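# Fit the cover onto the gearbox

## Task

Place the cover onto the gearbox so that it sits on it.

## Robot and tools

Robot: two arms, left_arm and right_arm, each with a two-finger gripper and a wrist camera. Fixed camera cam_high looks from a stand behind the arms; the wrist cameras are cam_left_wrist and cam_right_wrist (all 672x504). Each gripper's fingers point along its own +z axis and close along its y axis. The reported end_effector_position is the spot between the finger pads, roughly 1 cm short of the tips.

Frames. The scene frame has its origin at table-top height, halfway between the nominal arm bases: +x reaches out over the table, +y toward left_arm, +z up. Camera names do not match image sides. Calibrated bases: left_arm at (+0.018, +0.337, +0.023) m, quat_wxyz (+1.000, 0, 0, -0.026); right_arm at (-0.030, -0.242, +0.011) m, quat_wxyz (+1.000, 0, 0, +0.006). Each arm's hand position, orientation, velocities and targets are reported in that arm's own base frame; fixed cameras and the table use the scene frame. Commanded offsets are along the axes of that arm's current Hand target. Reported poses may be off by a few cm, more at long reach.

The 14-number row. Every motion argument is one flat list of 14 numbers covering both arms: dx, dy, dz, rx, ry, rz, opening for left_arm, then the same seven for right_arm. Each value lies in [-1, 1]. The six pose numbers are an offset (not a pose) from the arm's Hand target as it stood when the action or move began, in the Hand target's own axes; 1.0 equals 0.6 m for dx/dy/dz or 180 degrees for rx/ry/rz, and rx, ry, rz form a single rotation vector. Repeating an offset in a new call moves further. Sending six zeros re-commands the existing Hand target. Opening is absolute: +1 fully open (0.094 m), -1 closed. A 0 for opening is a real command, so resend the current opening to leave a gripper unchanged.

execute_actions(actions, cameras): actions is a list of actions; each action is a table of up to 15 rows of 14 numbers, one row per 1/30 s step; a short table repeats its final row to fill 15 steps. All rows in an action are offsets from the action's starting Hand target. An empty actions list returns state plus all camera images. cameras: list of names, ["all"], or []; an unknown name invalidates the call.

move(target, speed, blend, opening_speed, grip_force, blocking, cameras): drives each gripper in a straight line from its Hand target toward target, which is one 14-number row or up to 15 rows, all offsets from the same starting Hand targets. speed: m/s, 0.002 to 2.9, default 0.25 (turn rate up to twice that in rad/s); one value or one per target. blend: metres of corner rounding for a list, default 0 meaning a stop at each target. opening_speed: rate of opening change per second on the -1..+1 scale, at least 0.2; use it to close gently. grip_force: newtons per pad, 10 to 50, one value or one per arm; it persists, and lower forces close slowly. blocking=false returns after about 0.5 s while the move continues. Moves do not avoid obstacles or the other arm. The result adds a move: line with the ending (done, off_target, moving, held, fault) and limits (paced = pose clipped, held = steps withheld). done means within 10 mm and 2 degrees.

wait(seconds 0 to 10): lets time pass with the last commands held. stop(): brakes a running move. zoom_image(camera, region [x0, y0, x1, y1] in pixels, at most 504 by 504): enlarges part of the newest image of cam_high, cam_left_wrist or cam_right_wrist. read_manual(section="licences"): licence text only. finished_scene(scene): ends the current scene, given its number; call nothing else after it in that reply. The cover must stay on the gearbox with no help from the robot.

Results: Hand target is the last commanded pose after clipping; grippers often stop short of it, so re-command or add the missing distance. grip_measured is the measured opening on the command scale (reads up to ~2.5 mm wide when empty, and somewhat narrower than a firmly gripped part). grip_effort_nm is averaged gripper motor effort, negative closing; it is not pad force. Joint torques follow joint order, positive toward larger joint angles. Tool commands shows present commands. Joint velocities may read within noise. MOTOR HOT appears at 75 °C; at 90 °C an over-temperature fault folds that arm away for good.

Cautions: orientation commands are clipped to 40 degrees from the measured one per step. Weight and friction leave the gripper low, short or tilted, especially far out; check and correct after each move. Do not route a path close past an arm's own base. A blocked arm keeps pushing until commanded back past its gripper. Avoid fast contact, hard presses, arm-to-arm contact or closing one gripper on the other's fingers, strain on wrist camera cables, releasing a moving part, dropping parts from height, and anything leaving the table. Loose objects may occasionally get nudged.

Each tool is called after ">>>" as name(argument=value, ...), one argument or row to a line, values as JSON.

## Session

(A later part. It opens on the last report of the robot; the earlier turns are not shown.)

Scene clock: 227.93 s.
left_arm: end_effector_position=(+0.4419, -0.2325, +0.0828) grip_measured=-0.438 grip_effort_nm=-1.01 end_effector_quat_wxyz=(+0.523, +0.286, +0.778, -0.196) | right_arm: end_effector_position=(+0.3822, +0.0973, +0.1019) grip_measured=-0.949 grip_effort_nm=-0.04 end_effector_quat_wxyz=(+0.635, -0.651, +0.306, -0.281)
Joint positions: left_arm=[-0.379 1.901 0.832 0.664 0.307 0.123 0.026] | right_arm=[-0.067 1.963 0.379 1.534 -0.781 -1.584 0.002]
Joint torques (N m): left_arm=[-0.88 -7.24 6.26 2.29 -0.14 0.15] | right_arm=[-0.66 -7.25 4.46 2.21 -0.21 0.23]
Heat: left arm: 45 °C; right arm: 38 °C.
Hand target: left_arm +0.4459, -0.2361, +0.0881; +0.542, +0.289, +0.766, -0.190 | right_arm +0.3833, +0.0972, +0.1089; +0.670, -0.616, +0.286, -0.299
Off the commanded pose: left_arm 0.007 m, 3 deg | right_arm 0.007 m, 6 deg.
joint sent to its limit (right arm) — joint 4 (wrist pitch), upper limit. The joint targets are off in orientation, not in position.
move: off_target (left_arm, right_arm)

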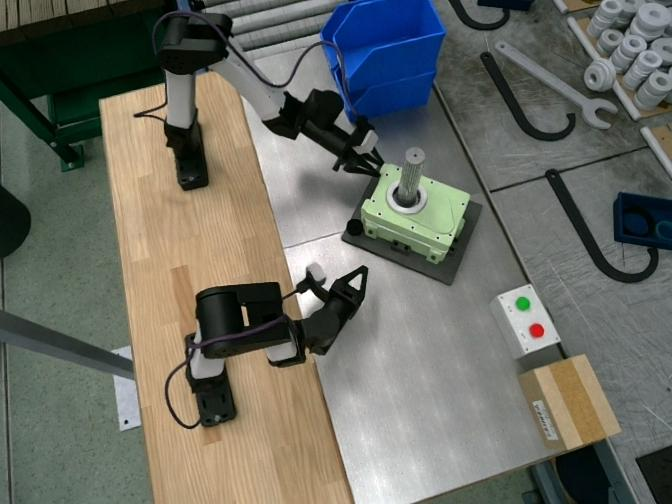

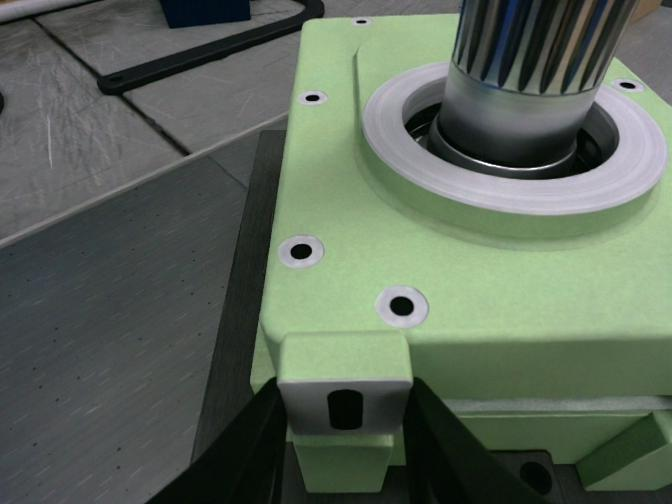

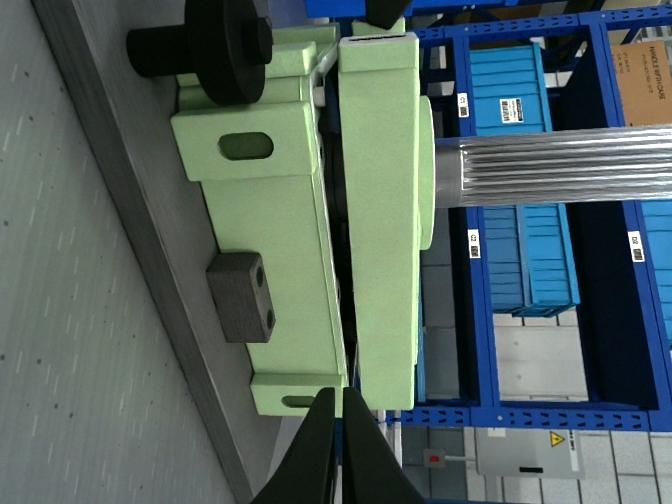

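>>> zoom_image(
  camera="cam_right_wrist",
  region=[300, 10, 420, 110],
)

>>> zoom_image(
  camera="cam_high",
  region=[380, 165, 435, 220],
)

>>> zoom_image(
  camera="cam_left_wrist",
  region=[350, 50, 670, 220],
)

Scaled by 4.200 from the camera's 672x504 image, which has a finer 960x720 frame.

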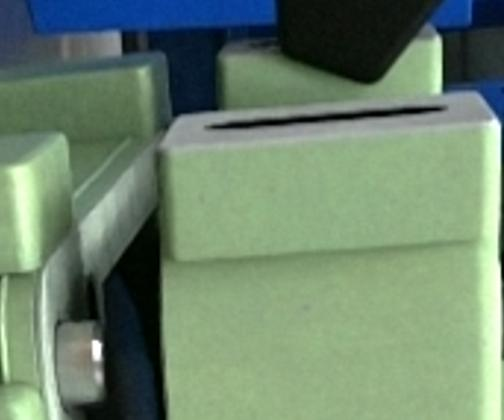

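Scaled by 9.164 from the camera's 672x504 image, which has a finer 960x720 frame.

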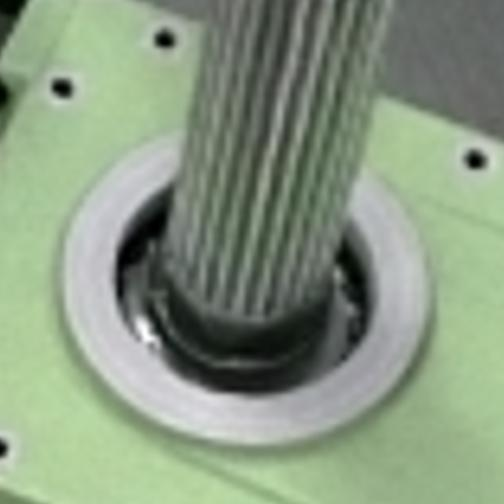

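Scaled by 1.575 from the camera's 672x504 image, which has a finer 960x720 frame.

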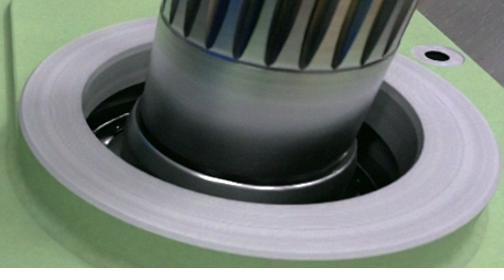

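>>> move(
  target=[
    [-0.0258, -0.0212, -0.0275, 0, 0, 0, -0.9, 0, 0, 0, 0, 0, 0, -0.95],
    [0.018, -0.0222, -0.0115, 0, 0, 0, -0.9, 0, 0, 0, 0, 0, 0, -0.95],
  ],
  speed=0.08,
  blend=[0.001, 0],
  cameras=["all"],
)

>>> zoom_image(
  camera="cam_right_wrist",
  region=[300, 10, 420, 110],
)

>>> zoom_image(
  camera="cam_high",
  region=[380, 165, 435, 220],
)

Scene clock: 238.13 s.
left_arm: end_effector_position=(+0.4393, -0.2331, +0.0820) grip_measured=-0.438 grip_effort_nm=-1.01 end_effector_quat_wxyz=(+0.541, +0.273, +0.774, -0.183) | right_arm: end_effector_position=(+0.3822, +0.0973, +0.1019) grip_measured=-0.949 grip_effort_nm=-0.04 end_effector_quat_wxyz=(+0.635, -0.651, +0.306, -0.281)
Joint positions: left_arm=[-0.402 1.908 0.792 0.749 0.247 0.106 0.026] | right_arm=[-0.067 1.963 0.379 1.534 -0.781 -1.584 0.002]
Joint torques (N m): left_arm=[-1.35 -8.49 3.58 2.03 0.21 0.24] | right_arm=[-0.66 -7.25 4.48 2.21 -0.2 0.24]
Heat: left arm: 46 °C; right arm: 38 °C.
Hand target: left_arm +0.4296, -0.2394, +0.0799; +0.542, +0.289, +0.766, -0.190 | right_arm +0.3833, +0.0972, +0.1089; +0.670, -0.616, +0.286, -0.299
Off the commanded pose: left_arm 0.012 m, 2 deg | right_arm 0.007 m, 6 deg.
joint sent to its limit (right arm) — joint 4 (wrist pitch), upper limit. The joint targets are off in orientation, not in position.
move: off_target (left_arm, right_arm)

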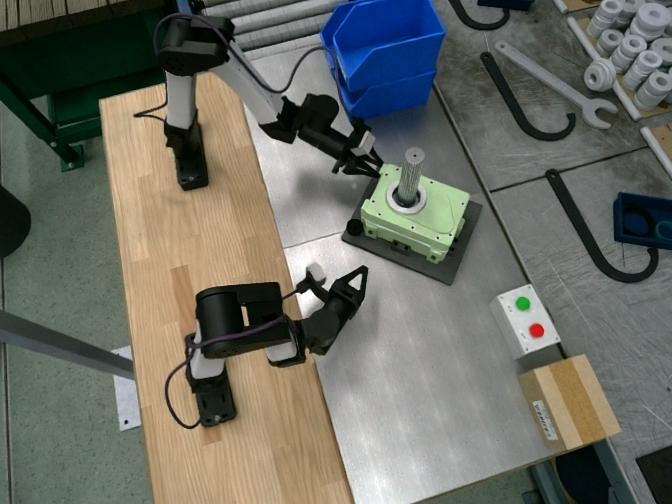

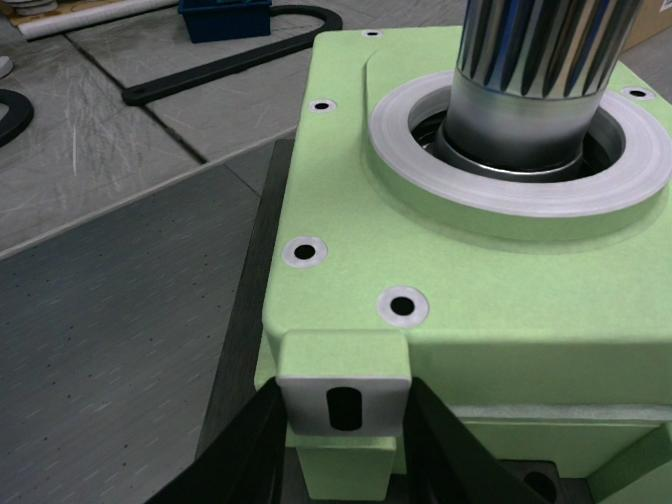

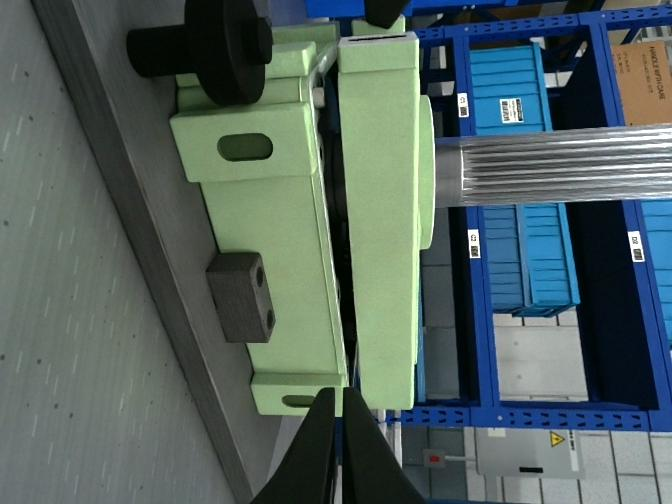

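Scaled by 4.200 from the camera's 672x504 image, which has a finer 960x720 frame.

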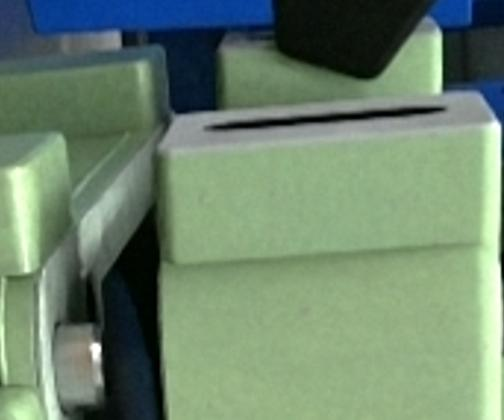

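Scaled by 9.164 from the camera's 672x504 image, which has a finer 960x720 frame.

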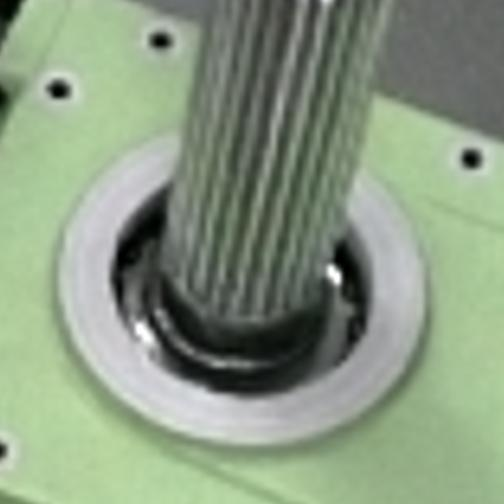

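>>> execute_actions(
  actions=[],
)

>>> zoom_image(
  camera="cam_high",
  region=[180, 120, 460, 330],
)

>>> zoom_image(
  camera="cam_right_wrist",
  region=[290, 0, 450, 120],
)

Scene clock: 240.63 s.
left_arm: end_effector_position=(+0.4392, -0.2331, +0.0820) grip_measured=-0.438 grip_effort_nm=-1.01 end_effector_quat_wxyz=(+0.541, +0.273, +0.774, -0.183) | right_arm: end_effector_position=(+0.3822, +0.0973, +0.1019) grip_measured=-0.949 grip_effort_nm=-0.04 end_effector_quat_wxyz=(+0.635, -0.651, +0.306, -0.281)
Joint positions: left_arm=[-0.402 1.908 0.792 0.749 0.247 0.106 0.026] | right_arm=[-0.067 1.963 0.379 1.534 -0.781 -1.584 0.002]
Joint velocities: within noise
Joint torques (N m): left_arm=[-1.36 -8.53 3.51 2.07 0.23 0.25] | right_arm=[-0.66 -7.25 4.46 2.21 -0.21 0.23]
Motor temperatures (°C): left_arm=[21 37 43 46 23 22 23] | right_arm=[22 32 27 39 20 18 19]
Heat: left arm: 46 °C; right arm: 39 °C.
Hand target: left_arm +0.4296, -0.2394, +0.0799; +0.542, +0.289, +0.766, -0.190 | right_arm +0.3833, +0.0972, +0.1089; +0.670, -0.616, +0.286, -0.299
Tool commands: left_gripper/opening=-0.9 right_gripper/opening=-0.95
Off the commanded pose: left_arm 0.012 m, 2 deg | right_arm 0.007 m, 6 deg.

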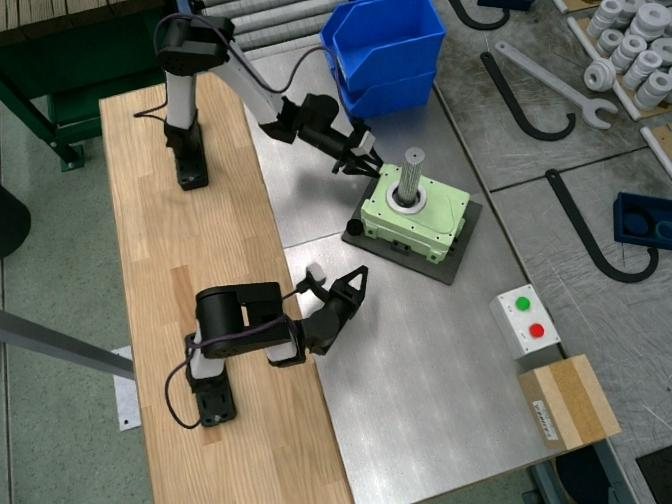

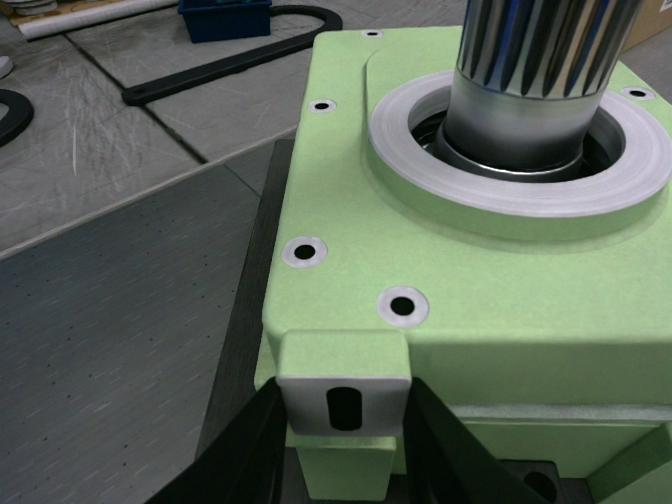

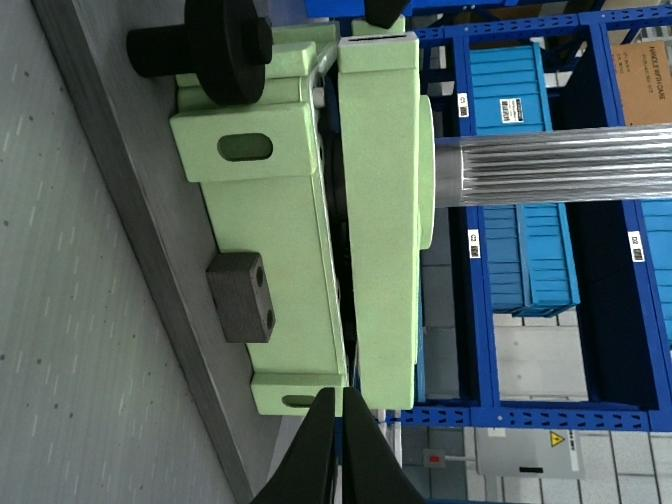

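Scaled by 1.800 from the camera's 672x504 image, which has a finer 960x720 frame.

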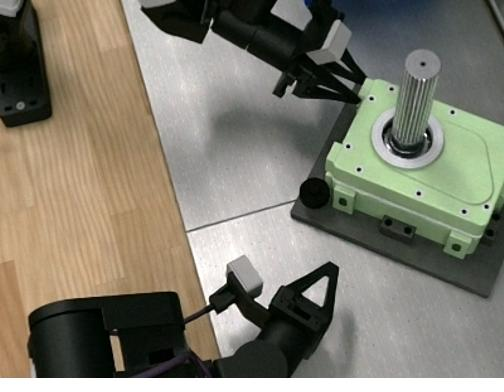

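Scaled by 3.150 from the camera's 672x504 image, which has a finer 960x720 frame.

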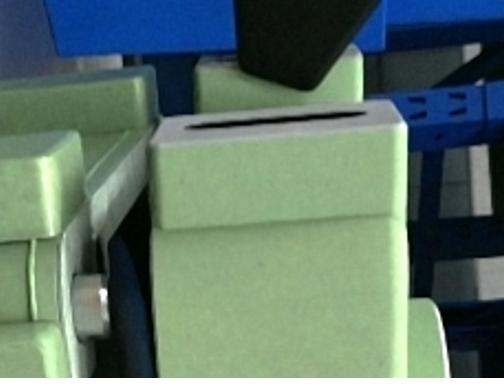

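>>> zoom_image(
  camera="cam_high",
  region=[380, 165, 435, 220],
)

>>> zoom_image(
  camera="cam_left_wrist",
  region=[350, 50, 672, 250],
)

Scaled by 9.164 from the camera's 672x504 image, which has a finer 960x720 frame.

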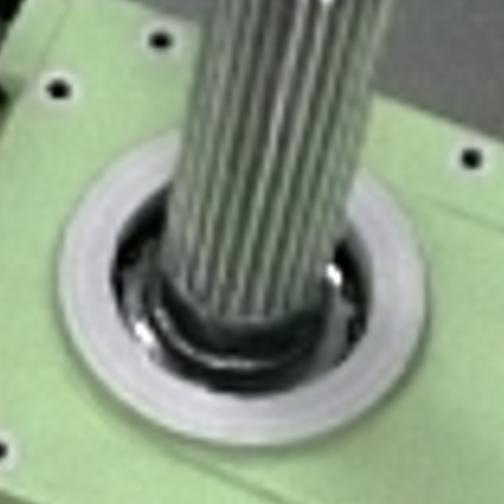

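Scaled by 1.565 from the camera's 672x504 image, which has a finer 960x720 frame.

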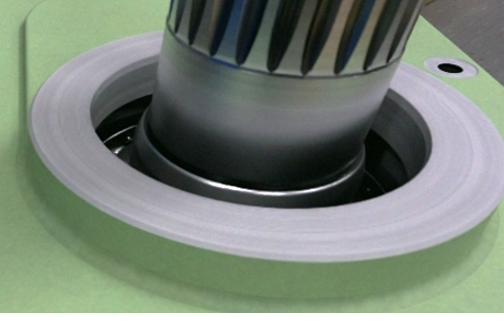

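>>> move(
  target=[
    [-0.0283,0.0192,0.0107,0,0,0,-0.9,0,0,0,0,0,0,-0.95],
    [0,0.0185,0.0209,0,0,0,-0.9,0,0,0,0,0,0,-0.95],
  ],
  blend=[0.02,0],
  speed=0.06,
)

Scene clock: 246.63 s.
left_arm: end_effector_position=(+0.4411, -0.2328, +0.0813) grip_measured=-0.438 grip_effort_nm=-1.01 end_effector_quat_wxyz=(+0.538, +0.277, +0.772, -0.195) | right_arm: end_effector_position=(+0.3822, +0.0973, +0.1019) grip_measured=-0.949 grip_effort_nm=-0.04 end_effector_quat_wxyz=(+0.635, -0.651, +0.306, -0.281)
Joint positions: left_arm=[-0.387 1.919 0.802 0.749 0.286 0.107 0.026] | right_arm=[-0.067 1.963 0.379 1.534 -0.781 -1.584 0.002]
Joint torques (N m): left_arm=[-0.77 -4.96 8.09 2 -0.01 0.33] | right_arm=[-0.68 -7.25 4.45 2.21 -0.2 0.24]
Heat: left arm: 45 °C; right arm: 39 °C.
Hand target: left_arm +0.4458, -0.2387, +0.0759; +0.542, +0.289, +0.766, -0.190 | right_arm +0.3833, +0.0972, +0.1089; +0.670, -0.616, +0.286, -0.299
Off the commanded pose: left_arm 0.009 m, 2 deg | right_arm 0.007 m, 6 deg.
joint sent to its limit (right arm) — joint 4 (wrist pitch), upper limit. The joint targets are off in orientation, not in position.
move: off_target (right_arm); blend cut to 0.009 m at target 1

>>> move(
  target=[0,0,0,-0.0095,0.0005,0.0261,-0.9,0,0,0,0,0,0,-0.95],
  speed=0.08,
)

>>> zoom_image(
  camera="cam_right_wrist",
  region=[290, 0, 450, 120],
)

Scene clock: 249.00 s.
left_arm: end_effector_position=(+0.4413, -0.2327, +0.0814) grip_measured=-0.438 grip_effort_nm=-1.01 end_effector_quat_wxyz=(+0.541, +0.288, +0.768, -0.187) | right_arm: end_effector_position=(+0.3822, +0.0973, +0.1019) grip_measured=-0.949 grip_effort_nm=-0.04 end_effector_quat_wxyz=(+0.635, -0.651, +0.306, -0.281)
Joint positions: left_arm=[-0.387 1.919 0.802 0.75 0.285 0.135 0.026] | right_arm=[-0.067 1.963 0.379 1.534 -0.781 -1.584 0.002]
Joint torques (N m): left_arm=[-2.17 -5.34 7.47 2.03 -0.45 0.9] | right_arm=[-0.68 -7.27 4.46 2.21 -0.2 0.24]
Heat: left arm: 45 °C; right arm: 39 °C.
Hand target: left_arm +0.4458, -0.2387, +0.0759; +0.553, +0.312, +0.757, -0.156 | right_arm +0.3833, +0.0972, +0.1089; +0.670, -0.616, +0.286, -0.299
Off the commanded pose: left_arm 0.009 m, 5 deg | right_arm 0.007 m, 6 deg.
joint sent to its limit (right arm) — joint 4 (wrist pitch), upper limit. The joint targets are off in orientation, not in position.
move: off_target (left_arm, right_arm)

Scaled by 3.150 from the camera's 672x504 image, which has a finer 960x720 frame.
This view is cut from an older image: the scene may have changed since it was taken.

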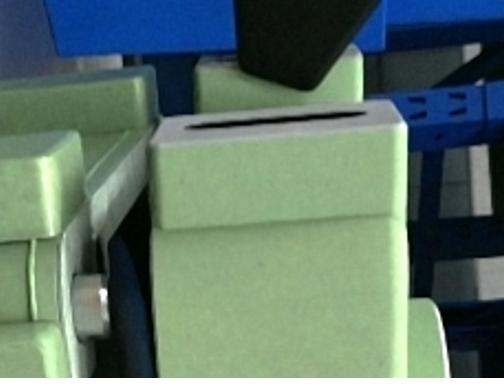

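>>> move(
  target=[
    [-0.0068,0.0003,0.0188,0,0,0,-0.9,0,0,0,0,0,0,-0.95],
    [0.0114,-0.0005,-0.0314,0,0,0,-0.9,0,0,0,0,0,0,-0.95],
    [0.0018,-0.0201,-0.0114,0,0,0,-0.9,0,0,0,0,0,0,-0.95],
    [0.0065,0.023,-0.0105,0,0,0,-0.9,0,0,0,0,0,0,-0.95],
    [0.004,-0.0002,-0.011,0,0,0,-0.9,0,0,0,0,0,0,-0.95],
  ],
  blend=[0.002,0.002,0.002,0.002,0],
  speed=0.05,
  cameras=["cam_right_wrist"],
)

>>> zoom_image(
  camera="cam_right_wrist",
  region=[290, 0, 450, 120],
)

Scene clock: 252.80 s.
left_arm: end_effector_position=(+0.4405, -0.2321, +0.0816) grip_measured=-0.438 grip_effort_nm=-1.01 end_effector_quat_wxyz=(+0.553, +0.291, +0.759, -0.182) | right_arm: end_effector_position=(+0.3822, +0.0973, +0.1019) grip_measured=-0.949 grip_effort_nm=-0.04 end_effector_quat_wxyz=(+0.635, -0.651, +0.306, -0.281)
Joint positions: left_arm=[-0.388 1.928 0.784 0.802 0.28 0.146 0.026] | right_arm=[-0.067 1.963 0.379 1.534 -0.781 -1.584 0.002]
Joint torques (N m): left_arm=[-1.42 -7.47 6.3 1.68 -0.35 0.76] | right_arm=[-0.66 -7.27 4.45 2.21 -0.2 0.23]
Heat: left arm: 45 °C; right arm: 39 °C.
Hand target: left_arm +0.4404, -0.2341, +0.0759; +0.553, +0.312, +0.757, -0.156 | right_arm +0.3833, +0.0972, +0.1089; +0.670, -0.616, +0.286, -0.299
Off the commanded pose: left_arm 0.006 m, 4 deg | right_arm 0.007 m, 6 deg.
joint sent to its limit (right arm) — joint 4 (wrist pitch), upper limit. The joint targets are off in orientation, not in position.
move: off_target (left_arm, right_arm)
Images, in order (width x height): cam_right_wrist 672x504.

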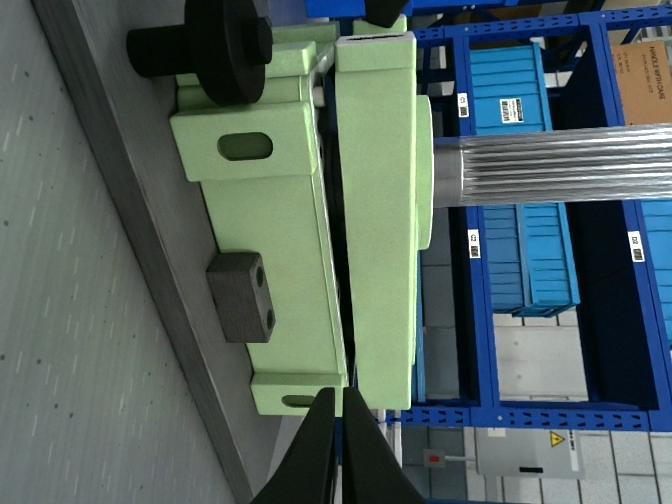

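Scaled by 3.150 from the camera's 672x504 image, which has a finer 960x720 frame.

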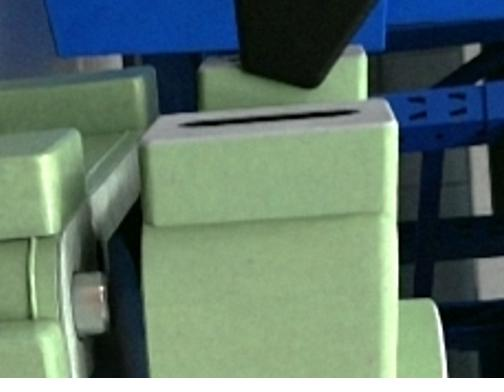

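>>> move(
  target=[0,0,0,0,0,0,-0.9,0,0,0,0,0,0,-0.95],
  cameras=["cam_left_wrist","cam_high"],
)

>>> zoom_image(
  camera="cam_left_wrist",
  region=[240, 304, 440, 504],
)

>>> zoom_image(
  camera="cam_high",
  region=[380, 165, 435, 220],
)

Scene clock: 254.87 s.
left_arm: end_effector_position=(+0.4405, -0.2321, +0.0816) grip_measured=-0.438 grip_effort_nm=-1.01 end_effector_quat_wxyz=(+0.553, +0.291, +0.759, -0.182) | right_arm: end_effector_position=(+0.3822, +0.0973, +0.1019) grip_measured=-0.949 grip_effort_nm=-0.04 end_effector_quat_wxyz=(+0.635, -0.651, +0.306, -0.281)
Joint positions: left_arm=[-0.388 1.928 0.784 0.802 0.28 0.146 0.026] | right_arm=[-0.067 1.963 0.379 1.534 -0.781 -1.584 0.002]
Joint torques (N m): left_arm=[-1.39 -7.46 6.3 1.7 -0.33 0.77] | right_arm=[-0.68 -7.27 4.45 2.21 -0.2 0.24]
Heat: left arm: 45 °C; right arm: 39 °C.
Hand target: left_arm +0.4404, -0.2341, +0.0759; +0.553, +0.312, +0.757, -0.156 | right_arm +0.3833, +0.0972, +0.1089; +0.670, -0.616, +0.286, -0.299
Off the commanded pose: left_arm 0.006 m, 4 deg | right_arm 0.007 m, 6 deg.
joint sent to its limit (right arm) — joint 4 (wrist pitch), upper limit. The joint targets are off in orientation, not in position.
move: off_target (left_arm, right_arm)
Images, in order (width x height): cam_high 672x504, cam_left_wrist 672x504.

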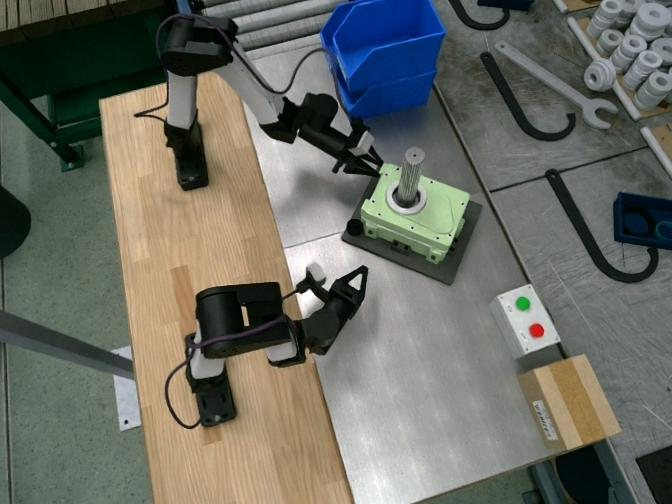

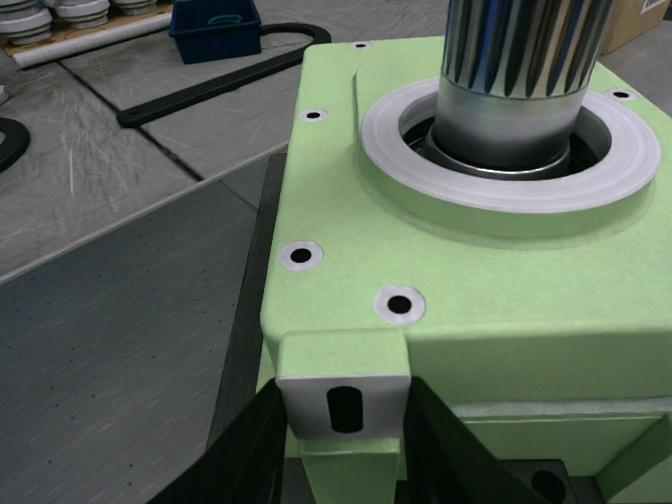

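Scaled by 2.520 from the camera's 672x504 image, which has a finer 960x720 frame.

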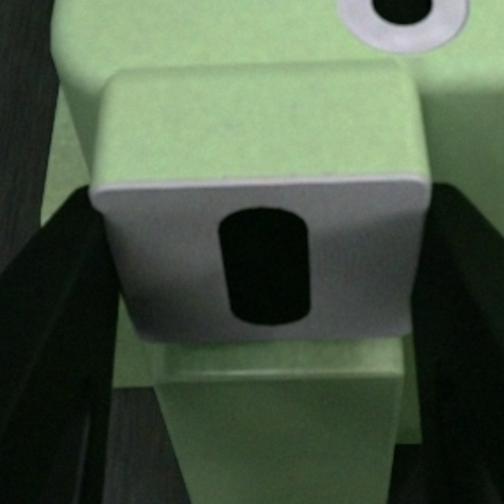

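Scaled by 9.164 from the camera's 672x504 image, which has a finer 960x720 frame.

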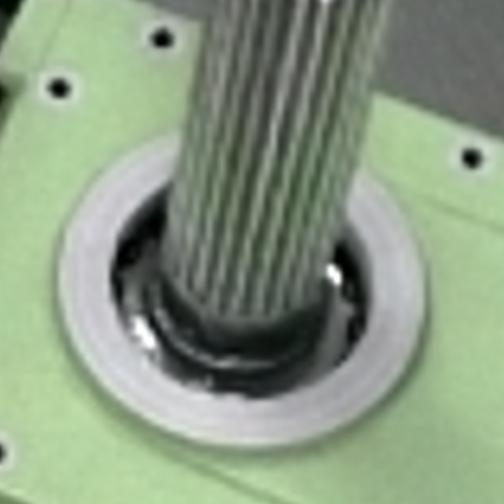

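>>> move(
  target=[0.0125,-0.0015,0.0045,-0.0151,0.0007,0.0418,-0.9,0,0,0,0,0,0,-0.95],
  speed=0.1,
  cameras=["cam_right_wrist"],
)

>>> zoom_image(
  camera="cam_right_wrist",
  region=[290, 0, 450, 120],
)

Scene clock: 260.30 s.
left_arm: end_effector_position=(+0.4408, -0.2321, +0.0820) grip_measured=-0.438 grip_effort_nm=-1.01 end_effector_quat_wxyz=(+0.567, +0.310, +0.748, -0.151) | right_arm: end_effector_position=(+0.3822, +0.0973, +0.1019) grip_measured=-0.949 grip_effort_nm=-0.04 end_effector_quat_wxyz=(+0.635, -0.651, +0.306, -0.281)
Joint positions: left_arm=[-0.402 1.932 0.772 0.835 0.238 0.211 0.026] | right_arm=[-0.067 1.963 0.379 1.534 -0.781 -1.584 0.002]
Joint torques (N m): left_arm=[-2.17 -5.63 5.59 1.89 -0.59 1.43] | right_arm=[-0.68 -7.25 4.46 2.21 -0.21 0.24]
Heat: left arm: 45 °C; right arm: 39 °C.
Hand target: left_arm +0.4404, -0.2341, +0.0679; +0.568, +0.348, +0.739, -0.101 | right_arm +0.3833, +0.0972, +0.1089; +0.670, -0.616, +0.286, -0.299
Off the commanded pose: left_arm 0.014 m, 7 deg | right_arm 0.007 m, 6 deg.
joint sent to its limit (right arm) — joint 4 (wrist pitch), upper limit. The joint targets are off in orientation, not in position.
move: off_target (left_arm, right_arm)
Images, in order (width x height): cam_right_wrist 672x504.

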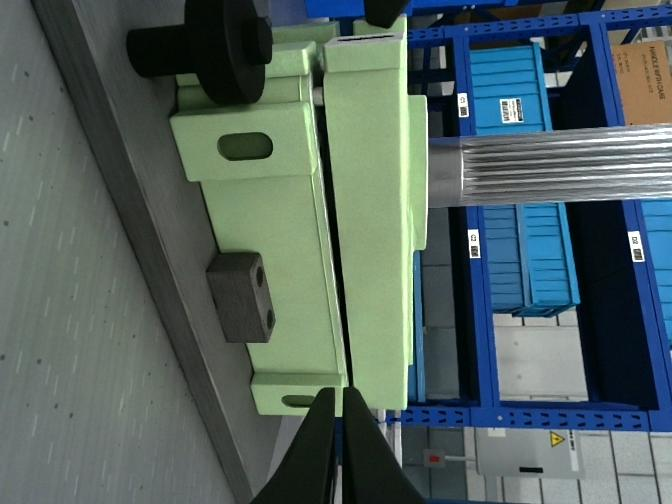

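Scaled by 3.150 from the camera's 672x504 image, which has a finer 960x720 frame.

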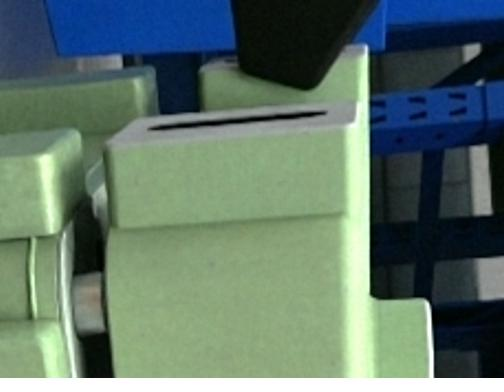

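>>> move(
  target=[0.0063,0.0259,0.0018,0,0,0,-0.9,0,0,0,0,0,0,-0.95],
  speed=0.06,
  cameras=["cam_right_wrist", "cam_left_wrist"],
)

>>> zoom_image(
  camera="cam_right_wrist",
  region=[290, 0, 450, 120],
)

>>> zoom_image(
  camera="cam_left_wrist",
  region=[240, 304, 440, 504],
)

Scene clock: 270.30 s.
left_arm: end_effector_position=(+0.4420, -0.2298, +0.0817) grip_measured=-0.438 grip_effort_nm=-1.01 end_effector_quat_wxyz=(+0.569, +0.315, +0.744, -0.156) | right_arm: end_effector_position=(+0.3822, +0.0973, +0.1019) grip_measured=-0.949 grip_effort_nm=-0.04 end_effector_quat_wxyz=(+0.635, -0.651, +0.306, -0.281)
Joint positions: left_arm=[-0.387 1.94 0.772 0.848 0.267 0.22 0.026] | right_arm=[-0.067 1.963 0.379 1.534 -0.781 -1.584 0.002]
Joint torques (N m): left_arm=[0.81 -5.35 7.27 1.72 -0.47 1.5] | right_arm=[-0.66 -7.27 4.48 2.21 -0.21 0.24]
Heat: left arm: 44 °C; right arm: 39 °C.
Hand target: left_arm +0.4506, -0.2218, +0.0681; +0.568, +0.348, +0.739, -0.101 | right_arm +0.3833, +0.0972, +0.1089; +0.670, -0.616, +0.286, -0.299
Off the commanded pose: left_arm 0.018 m, 7 deg | right_arm 0.007 m, 6 deg.
joint sent to its limit (right arm) — joint 4 (wrist pitch), upper limit. The joint targets are off in orientation, not in position.
move: off_target (left_arm, right_arm)
Images, in order (width x height): cam_left_wrist 672x504, cam_right_wrist 672x504.

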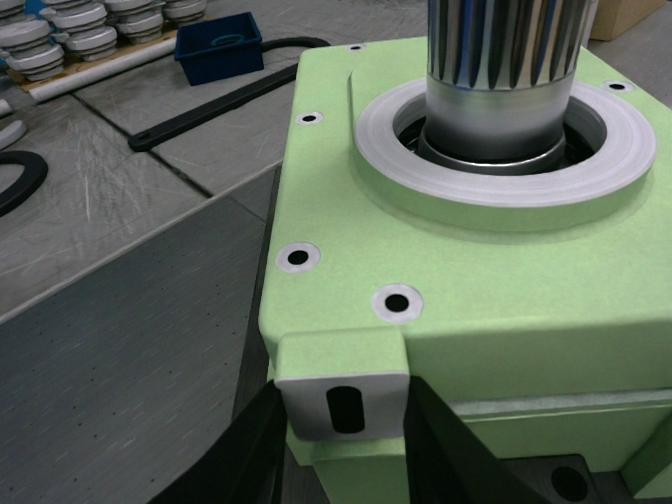

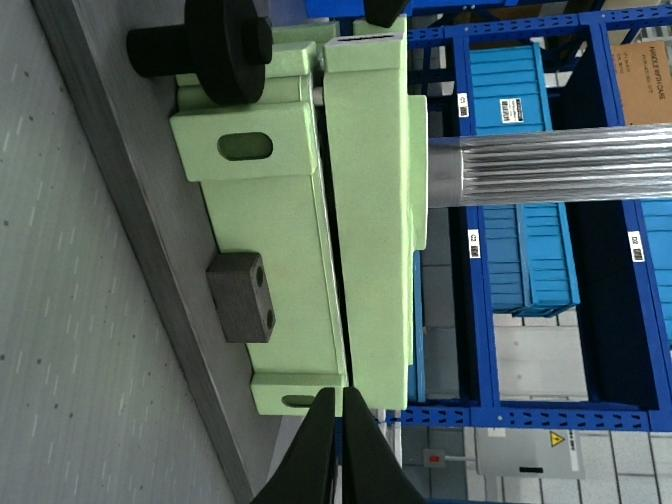

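Scaled by 3.150 from the camera's 672x504 image, which has a finer 960x720 frame.

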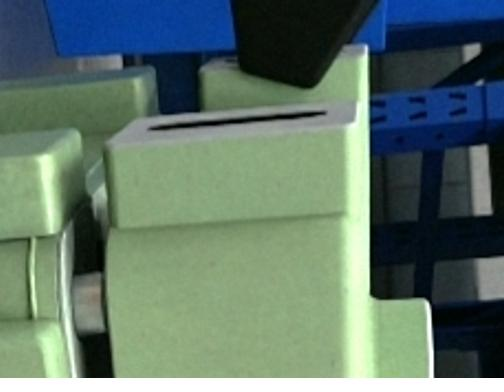

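Scaled by 2.520 from the camera's 672x504 image, which has a finer 960x720 frame.

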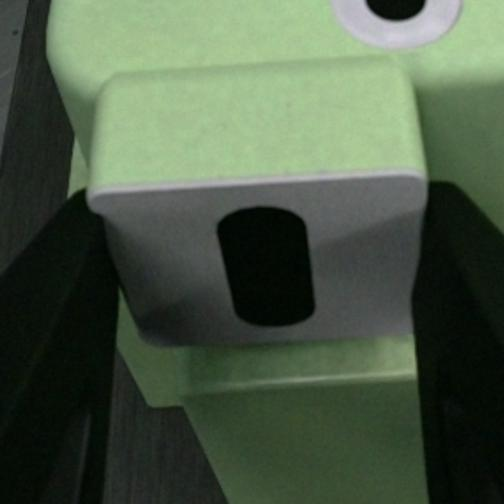

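>>> move(
  target=[-0.0047,-0.0194,-0.0014,0,0,0,-0.9,0,0,0,0,0,0,-0.95],
  speed=0.1,
  cameras=["cam_high"],
)

>>> zoom_image(
  camera="cam_high",
  region=[345, 155, 485, 285],
)

Scene clock: 272.17 s.
left_arm: end_effector_position=(+0.4410, -0.2320, +0.0816) grip_measured=-0.438 grip_effort_nm=-1.01 end_effector_quat_wxyz=(+0.569, +0.316, +0.743, -0.156) | right_arm: end_effector_position=(+0.3822, +0.0973, +0.1019) grip_measured=-0.949 grip_effort_nm=-0.04 end_effector_quat_wxyz=(+0.635, -0.651, +0.306, -0.281)
Joint positions: left_arm=[-0.394 1.94 0.772 0.849 0.261 0.22 0.026] | right_arm=[-0.067 1.963 0.379 1.534 -0.781 -1.584 0.002]
Joint torques (N m): left_arm=[-1.83 -6.09 5.89 1.77 -0.71 1.37] | right_arm=[-0.66 -7.27 4.46 2.21 -0.21 0.24]
Heat: left arm: 44 °C; right arm: 39 °C.
Hand target: left_arm +0.4429, -0.2311, +0.0679; +0.568, +0.348, +0.739, -0.101 | right_arm +0.3833, +0.0972, +0.1089; +0.670, -0.616, +0.286, -0.299
Off the commanded pose: left_arm 0.014 m, 7 deg | right_arm 0.007 m, 6 deg.
joint sent to its limit (right arm) — joint 4 (wrist pitch), upper limit. The joint targets are off in orientation, not in position.
move: off_target (left_arm, right_arm)
Images, in order (width x height): cam_high 672x504.

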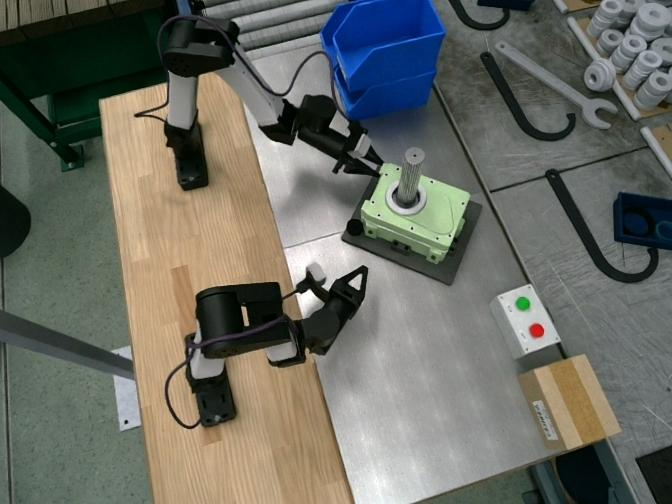

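Scaled by 3.600 from the camera's 672x504 image, which has a finer 960x720 frame.

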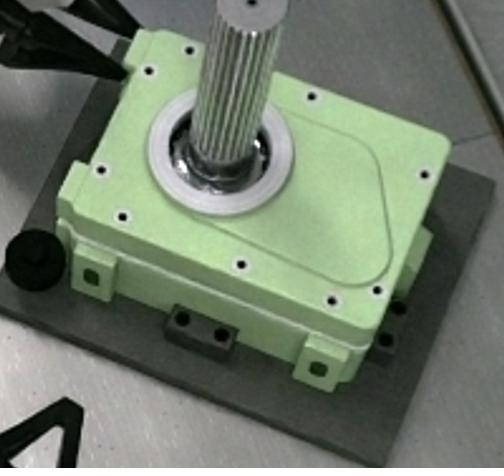

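>>> zoom_image(
  camera="cam_high",
  region=[358, 205, 408, 255],
)

>>> zoom_image(
  camera="cam_high",
  region=[405, 215, 465, 275],
)

Scaled by 10.080 from the camera's 672x504 image, which has a finer 960x720 frame.

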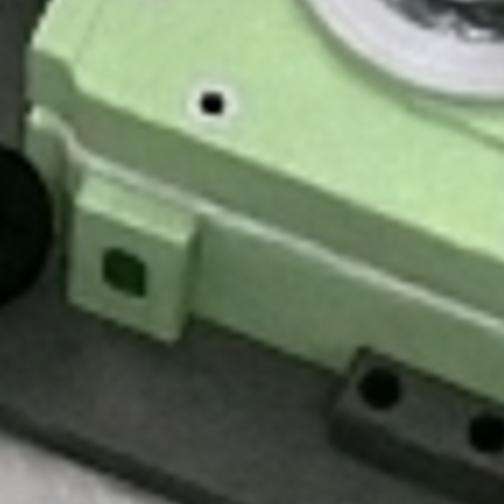

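Scaled by 8.400 from the camera's 672x504 image, which has a finer 960x720 frame.

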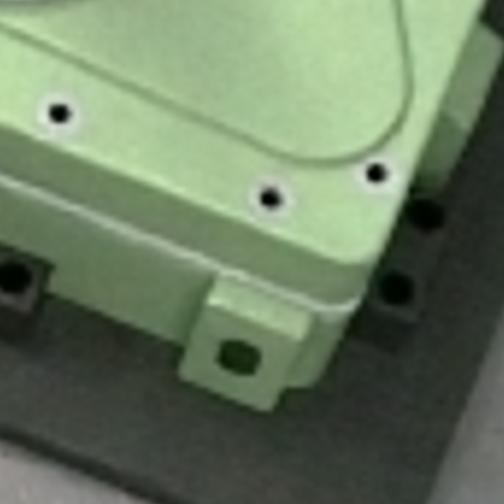

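>>> move(
  target=[
    [0,0,0,0,0,0,-0.9,-0.002,-0.1328,0.0103,0,0,0,-0.95],
    [0,0,0,0,0,0,-0.9,0.0715,-0.1103,0.2328,-0.0556,0,0,-0.95],
    [0,0,0,0,0,0,-0.9,0.0725,-0.0357,0.227,-0.0556,0,0,-0.95],
  ],
  speed=[0.3,0.3,0.08],
  blend=[0.03,0.005,0],
  cameras=["cam_right_wrist","cam_high"],
)

Scene clock: 279.27 s.
left_arm: end_effector_position=(+0.4410, -0.2320, +0.0816) grip_measured=-0.438 grip_effort_nm=-1.01 end_effector_quat_wxyz=(+0.569, +0.316, +0.743, -0.156) | right_arm: end_effector_position=(+0.5141, +0.1503, +0.1408) grip_measured=-0.949 grip_effort_nm=-0.04 end_effector_quat_wxyz=(-0.612, +0.673, -0.315, +0.272)
Joint positions: left_arm=[-0.394 1.94 0.772 0.849 0.261 0.22 0.026] | right_arm=[0.096 2.03 0.985 0.917 -0.616 -1.626 0.002]
Joint torques (N m): left_arm=[-1.85 -6.11 5.89 1.77 -0.71 1.38] | right_arm=[0.1 -10.26 5.96 2.23 -0.03 0.07]
Heat: left arm: 45 °C; right arm: 39 °C.
Hand target: left_arm +0.4429, -0.2311, +0.0679; +0.568, +0.348, +0.739, -0.101 | right_arm +0.5133, +0.1523, +0.1401; -0.614, +0.672, -0.311, +0.273
Off the commanded pose: left_arm 0.014 m, 7 deg | right_arm 0.002 m, 1 deg.
move: off_target (left_arm)
Images, in order (width x height): cam_high 672x504, cam_right_wrist 672x504.

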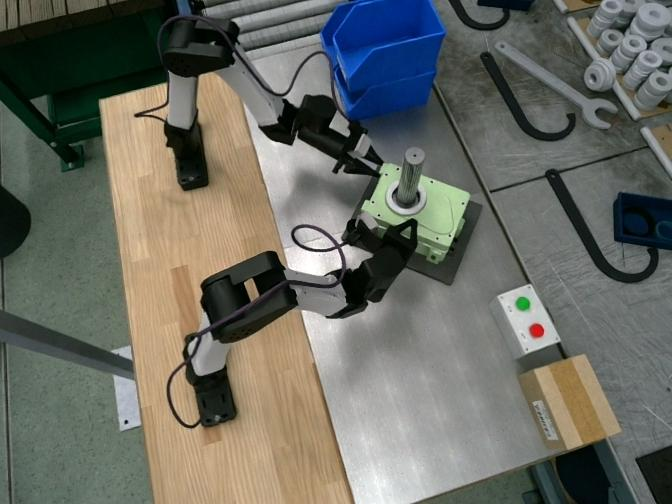

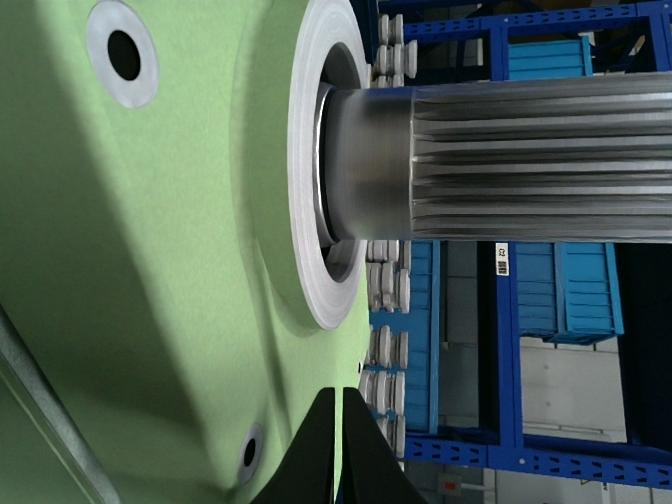

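>>> zoom_image(
  camera="cam_right_wrist",
  region=[230, 0, 450, 340],
)

Scaled by 1.482 from the camera's 672x504 image, which has a finer 960x720 frame.

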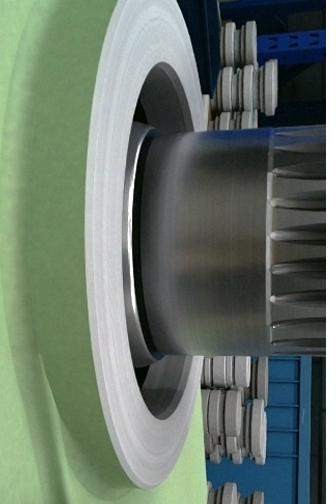

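>>> move(
  target=[0,0,0,0,0,0,-0.9,0.0009,0.058,0.0057,0,0,0,-0.95],
  speed=0.05,
)

Scene clock: 283.10 s.
left_arm: end_effector_position=(+0.4411, -0.2319, +0.0816) grip_measured=-0.438 grip_effort_nm=-1.01 end_effector_quat_wxyz=(+0.569, +0.315, +0.743, -0.156) | right_arm: end_effector_position=(+0.5158, +0.1508, +0.1276) grip_measured=-0.949 grip_effort_nm=-0.03 end_effector_quat_wxyz=(+0.625, -0.662, +0.292, -0.295)
Joint positions: left_arm=[-0.394 1.94 0.772 0.849 0.261 0.22 0.026] | right_arm=[0.096 2.119 0.968 1.094 -0.618 -1.629 0.002]
Joint torques (N m): left_arm=[-1.83 -6.12 5.97 1.76 -0.72 1.38] | right_arm=[0.08 -8.83 4.88 1.69 0.02 0.11]
Heat: left arm: 45 °C; right arm: 38 °C.
Hand target: left_arm +0.4429, -0.2310, +0.0679; +0.568, +0.348, +0.739, -0.101 | right_arm +0.5134, +0.1523, +0.1052; +0.614, -0.672, +0.311, -0.273
Off the commanded pose: left_arm 0.014 m, 7 deg | right_arm 0.023 m, 4 deg.
move: off_target (left_arm, right_arm)

>>> move(
  target=[0.0091,-0.0025,0.0033,0.0152,-0.0007,-0.0418,-0.9,0,0,0,0,0,0,-0.95],
  speed=0.08,
  cameras=["cam_left_wrist","cam_right_wrist"],
)

>>> zoom_image(
  camera="cam_left_wrist",
  region=[240, 304, 440, 504],
)

Scene clock: 284.63 s.
left_arm: end_effector_position=(+0.4414, -0.2320, +0.0815) grip_measured=-0.438 grip_effort_nm=-1.01 end_effector_quat_wxyz=(+0.568, +0.302, +0.746, -0.171) | right_arm: end_effector_position=(+0.5157, +0.1508, +0.1274) grip_measured=-0.949 grip_effort_nm=-0.03 end_effector_quat_wxyz=(+0.625, -0.662, +0.292, -0.295)
Joint positions: left_arm=[-0.389 1.947 0.771 0.863 0.275 0.179 0.026] | right_arm=[0.096 2.119 0.968 1.095 -0.618 -1.629 0.002]
Joint torques (N m): left_arm=[-0.17 -4.82 6.54 1.69 -0.16 0.46] | right_arm=[0.08 -8.81 4.86 1.7 0.02 0.11]
Heat: left arm: 45 °C; right arm: 38 °C.
Hand target: left_arm +0.4429, -0.2310, +0.0620; +0.553, +0.312, +0.757, -0.156 | right_arm +0.5133, +0.1523, +0.1049; +0.613, -0.672, +0.311, -0.273
Off the commanded pose: left_arm 0.020 m, 3 deg | right_arm 0.022 m, 4 deg.
move: off_target (left_arm, right_arm)
Images, in order (width x height): cam_left_wrist 672x504, cam_right_wrist 672x504.

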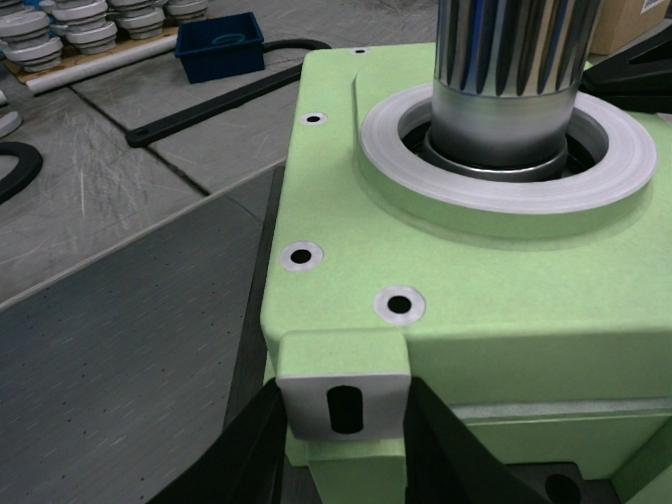

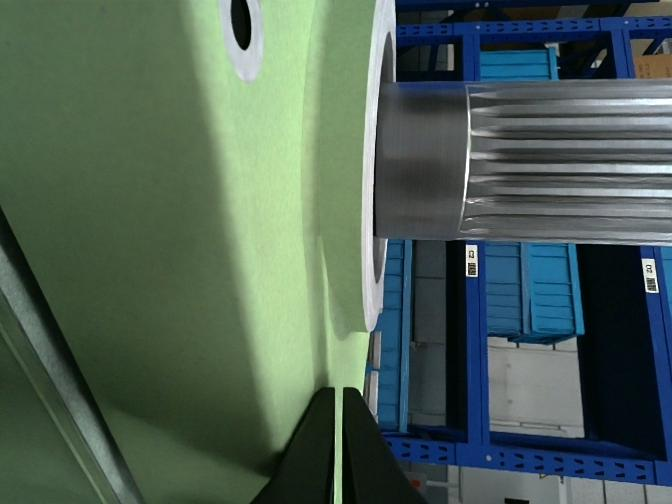

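Scaled by 2.520 from the camera's 672x504 image, which has a finer 960x720 frame.

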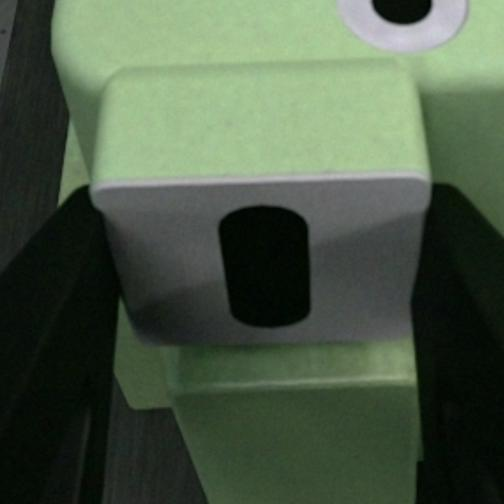

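>>> move(
  target=[0,0,0,0.0151,-0.0007,-0.0418,-0.9,0.0003,0.0199,0.0019,0,0,0,-0.95],
  speed=0.08,
)

Scene clock: 288.90 s.
left_arm: end_effector_position=(+0.4414, -0.2310, +0.0812) grip_measured=-0.438 grip_effort_nm=-1.01 end_effector_quat_wxyz=(+0.563, +0.287, +0.749, -0.196) | right_arm: end_effector_position=(+0.5145, +0.1521, +0.1273) grip_measured=-0.949 grip_effort_nm=-0.03 end_effector_quat_wxyz=(+0.633, -0.656, +0.277, -0.304)
Joint positions: left_arm=[-0.375 1.956 0.771 0.876 0.312 0.129 0.026] | right_arm=[0.096 2.147 0.963 1.168 -0.627 -1.629 0.002]
Joint torques (N m): left_arm=[0.57 -5.19 7.54 1.41 0.16 -0.44] | right_arm=[0.08 -8.02 4.4 1.37 0.14 0.11]
Heat: left arm: 44 °C; right arm: 37 °C.
Hand target: left_arm +0.4429, -0.2310, +0.0621; +0.535, +0.274, +0.771, -0.210 | right_arm +0.5134, +0.1522, +0.0932; +0.614, -0.672, +0.311, -0.273
Off the commanded pose: left_arm 0.019 m, 5 deg | right_arm 0.034 m, 6 deg.
move: off_target (left_arm, right_arm)


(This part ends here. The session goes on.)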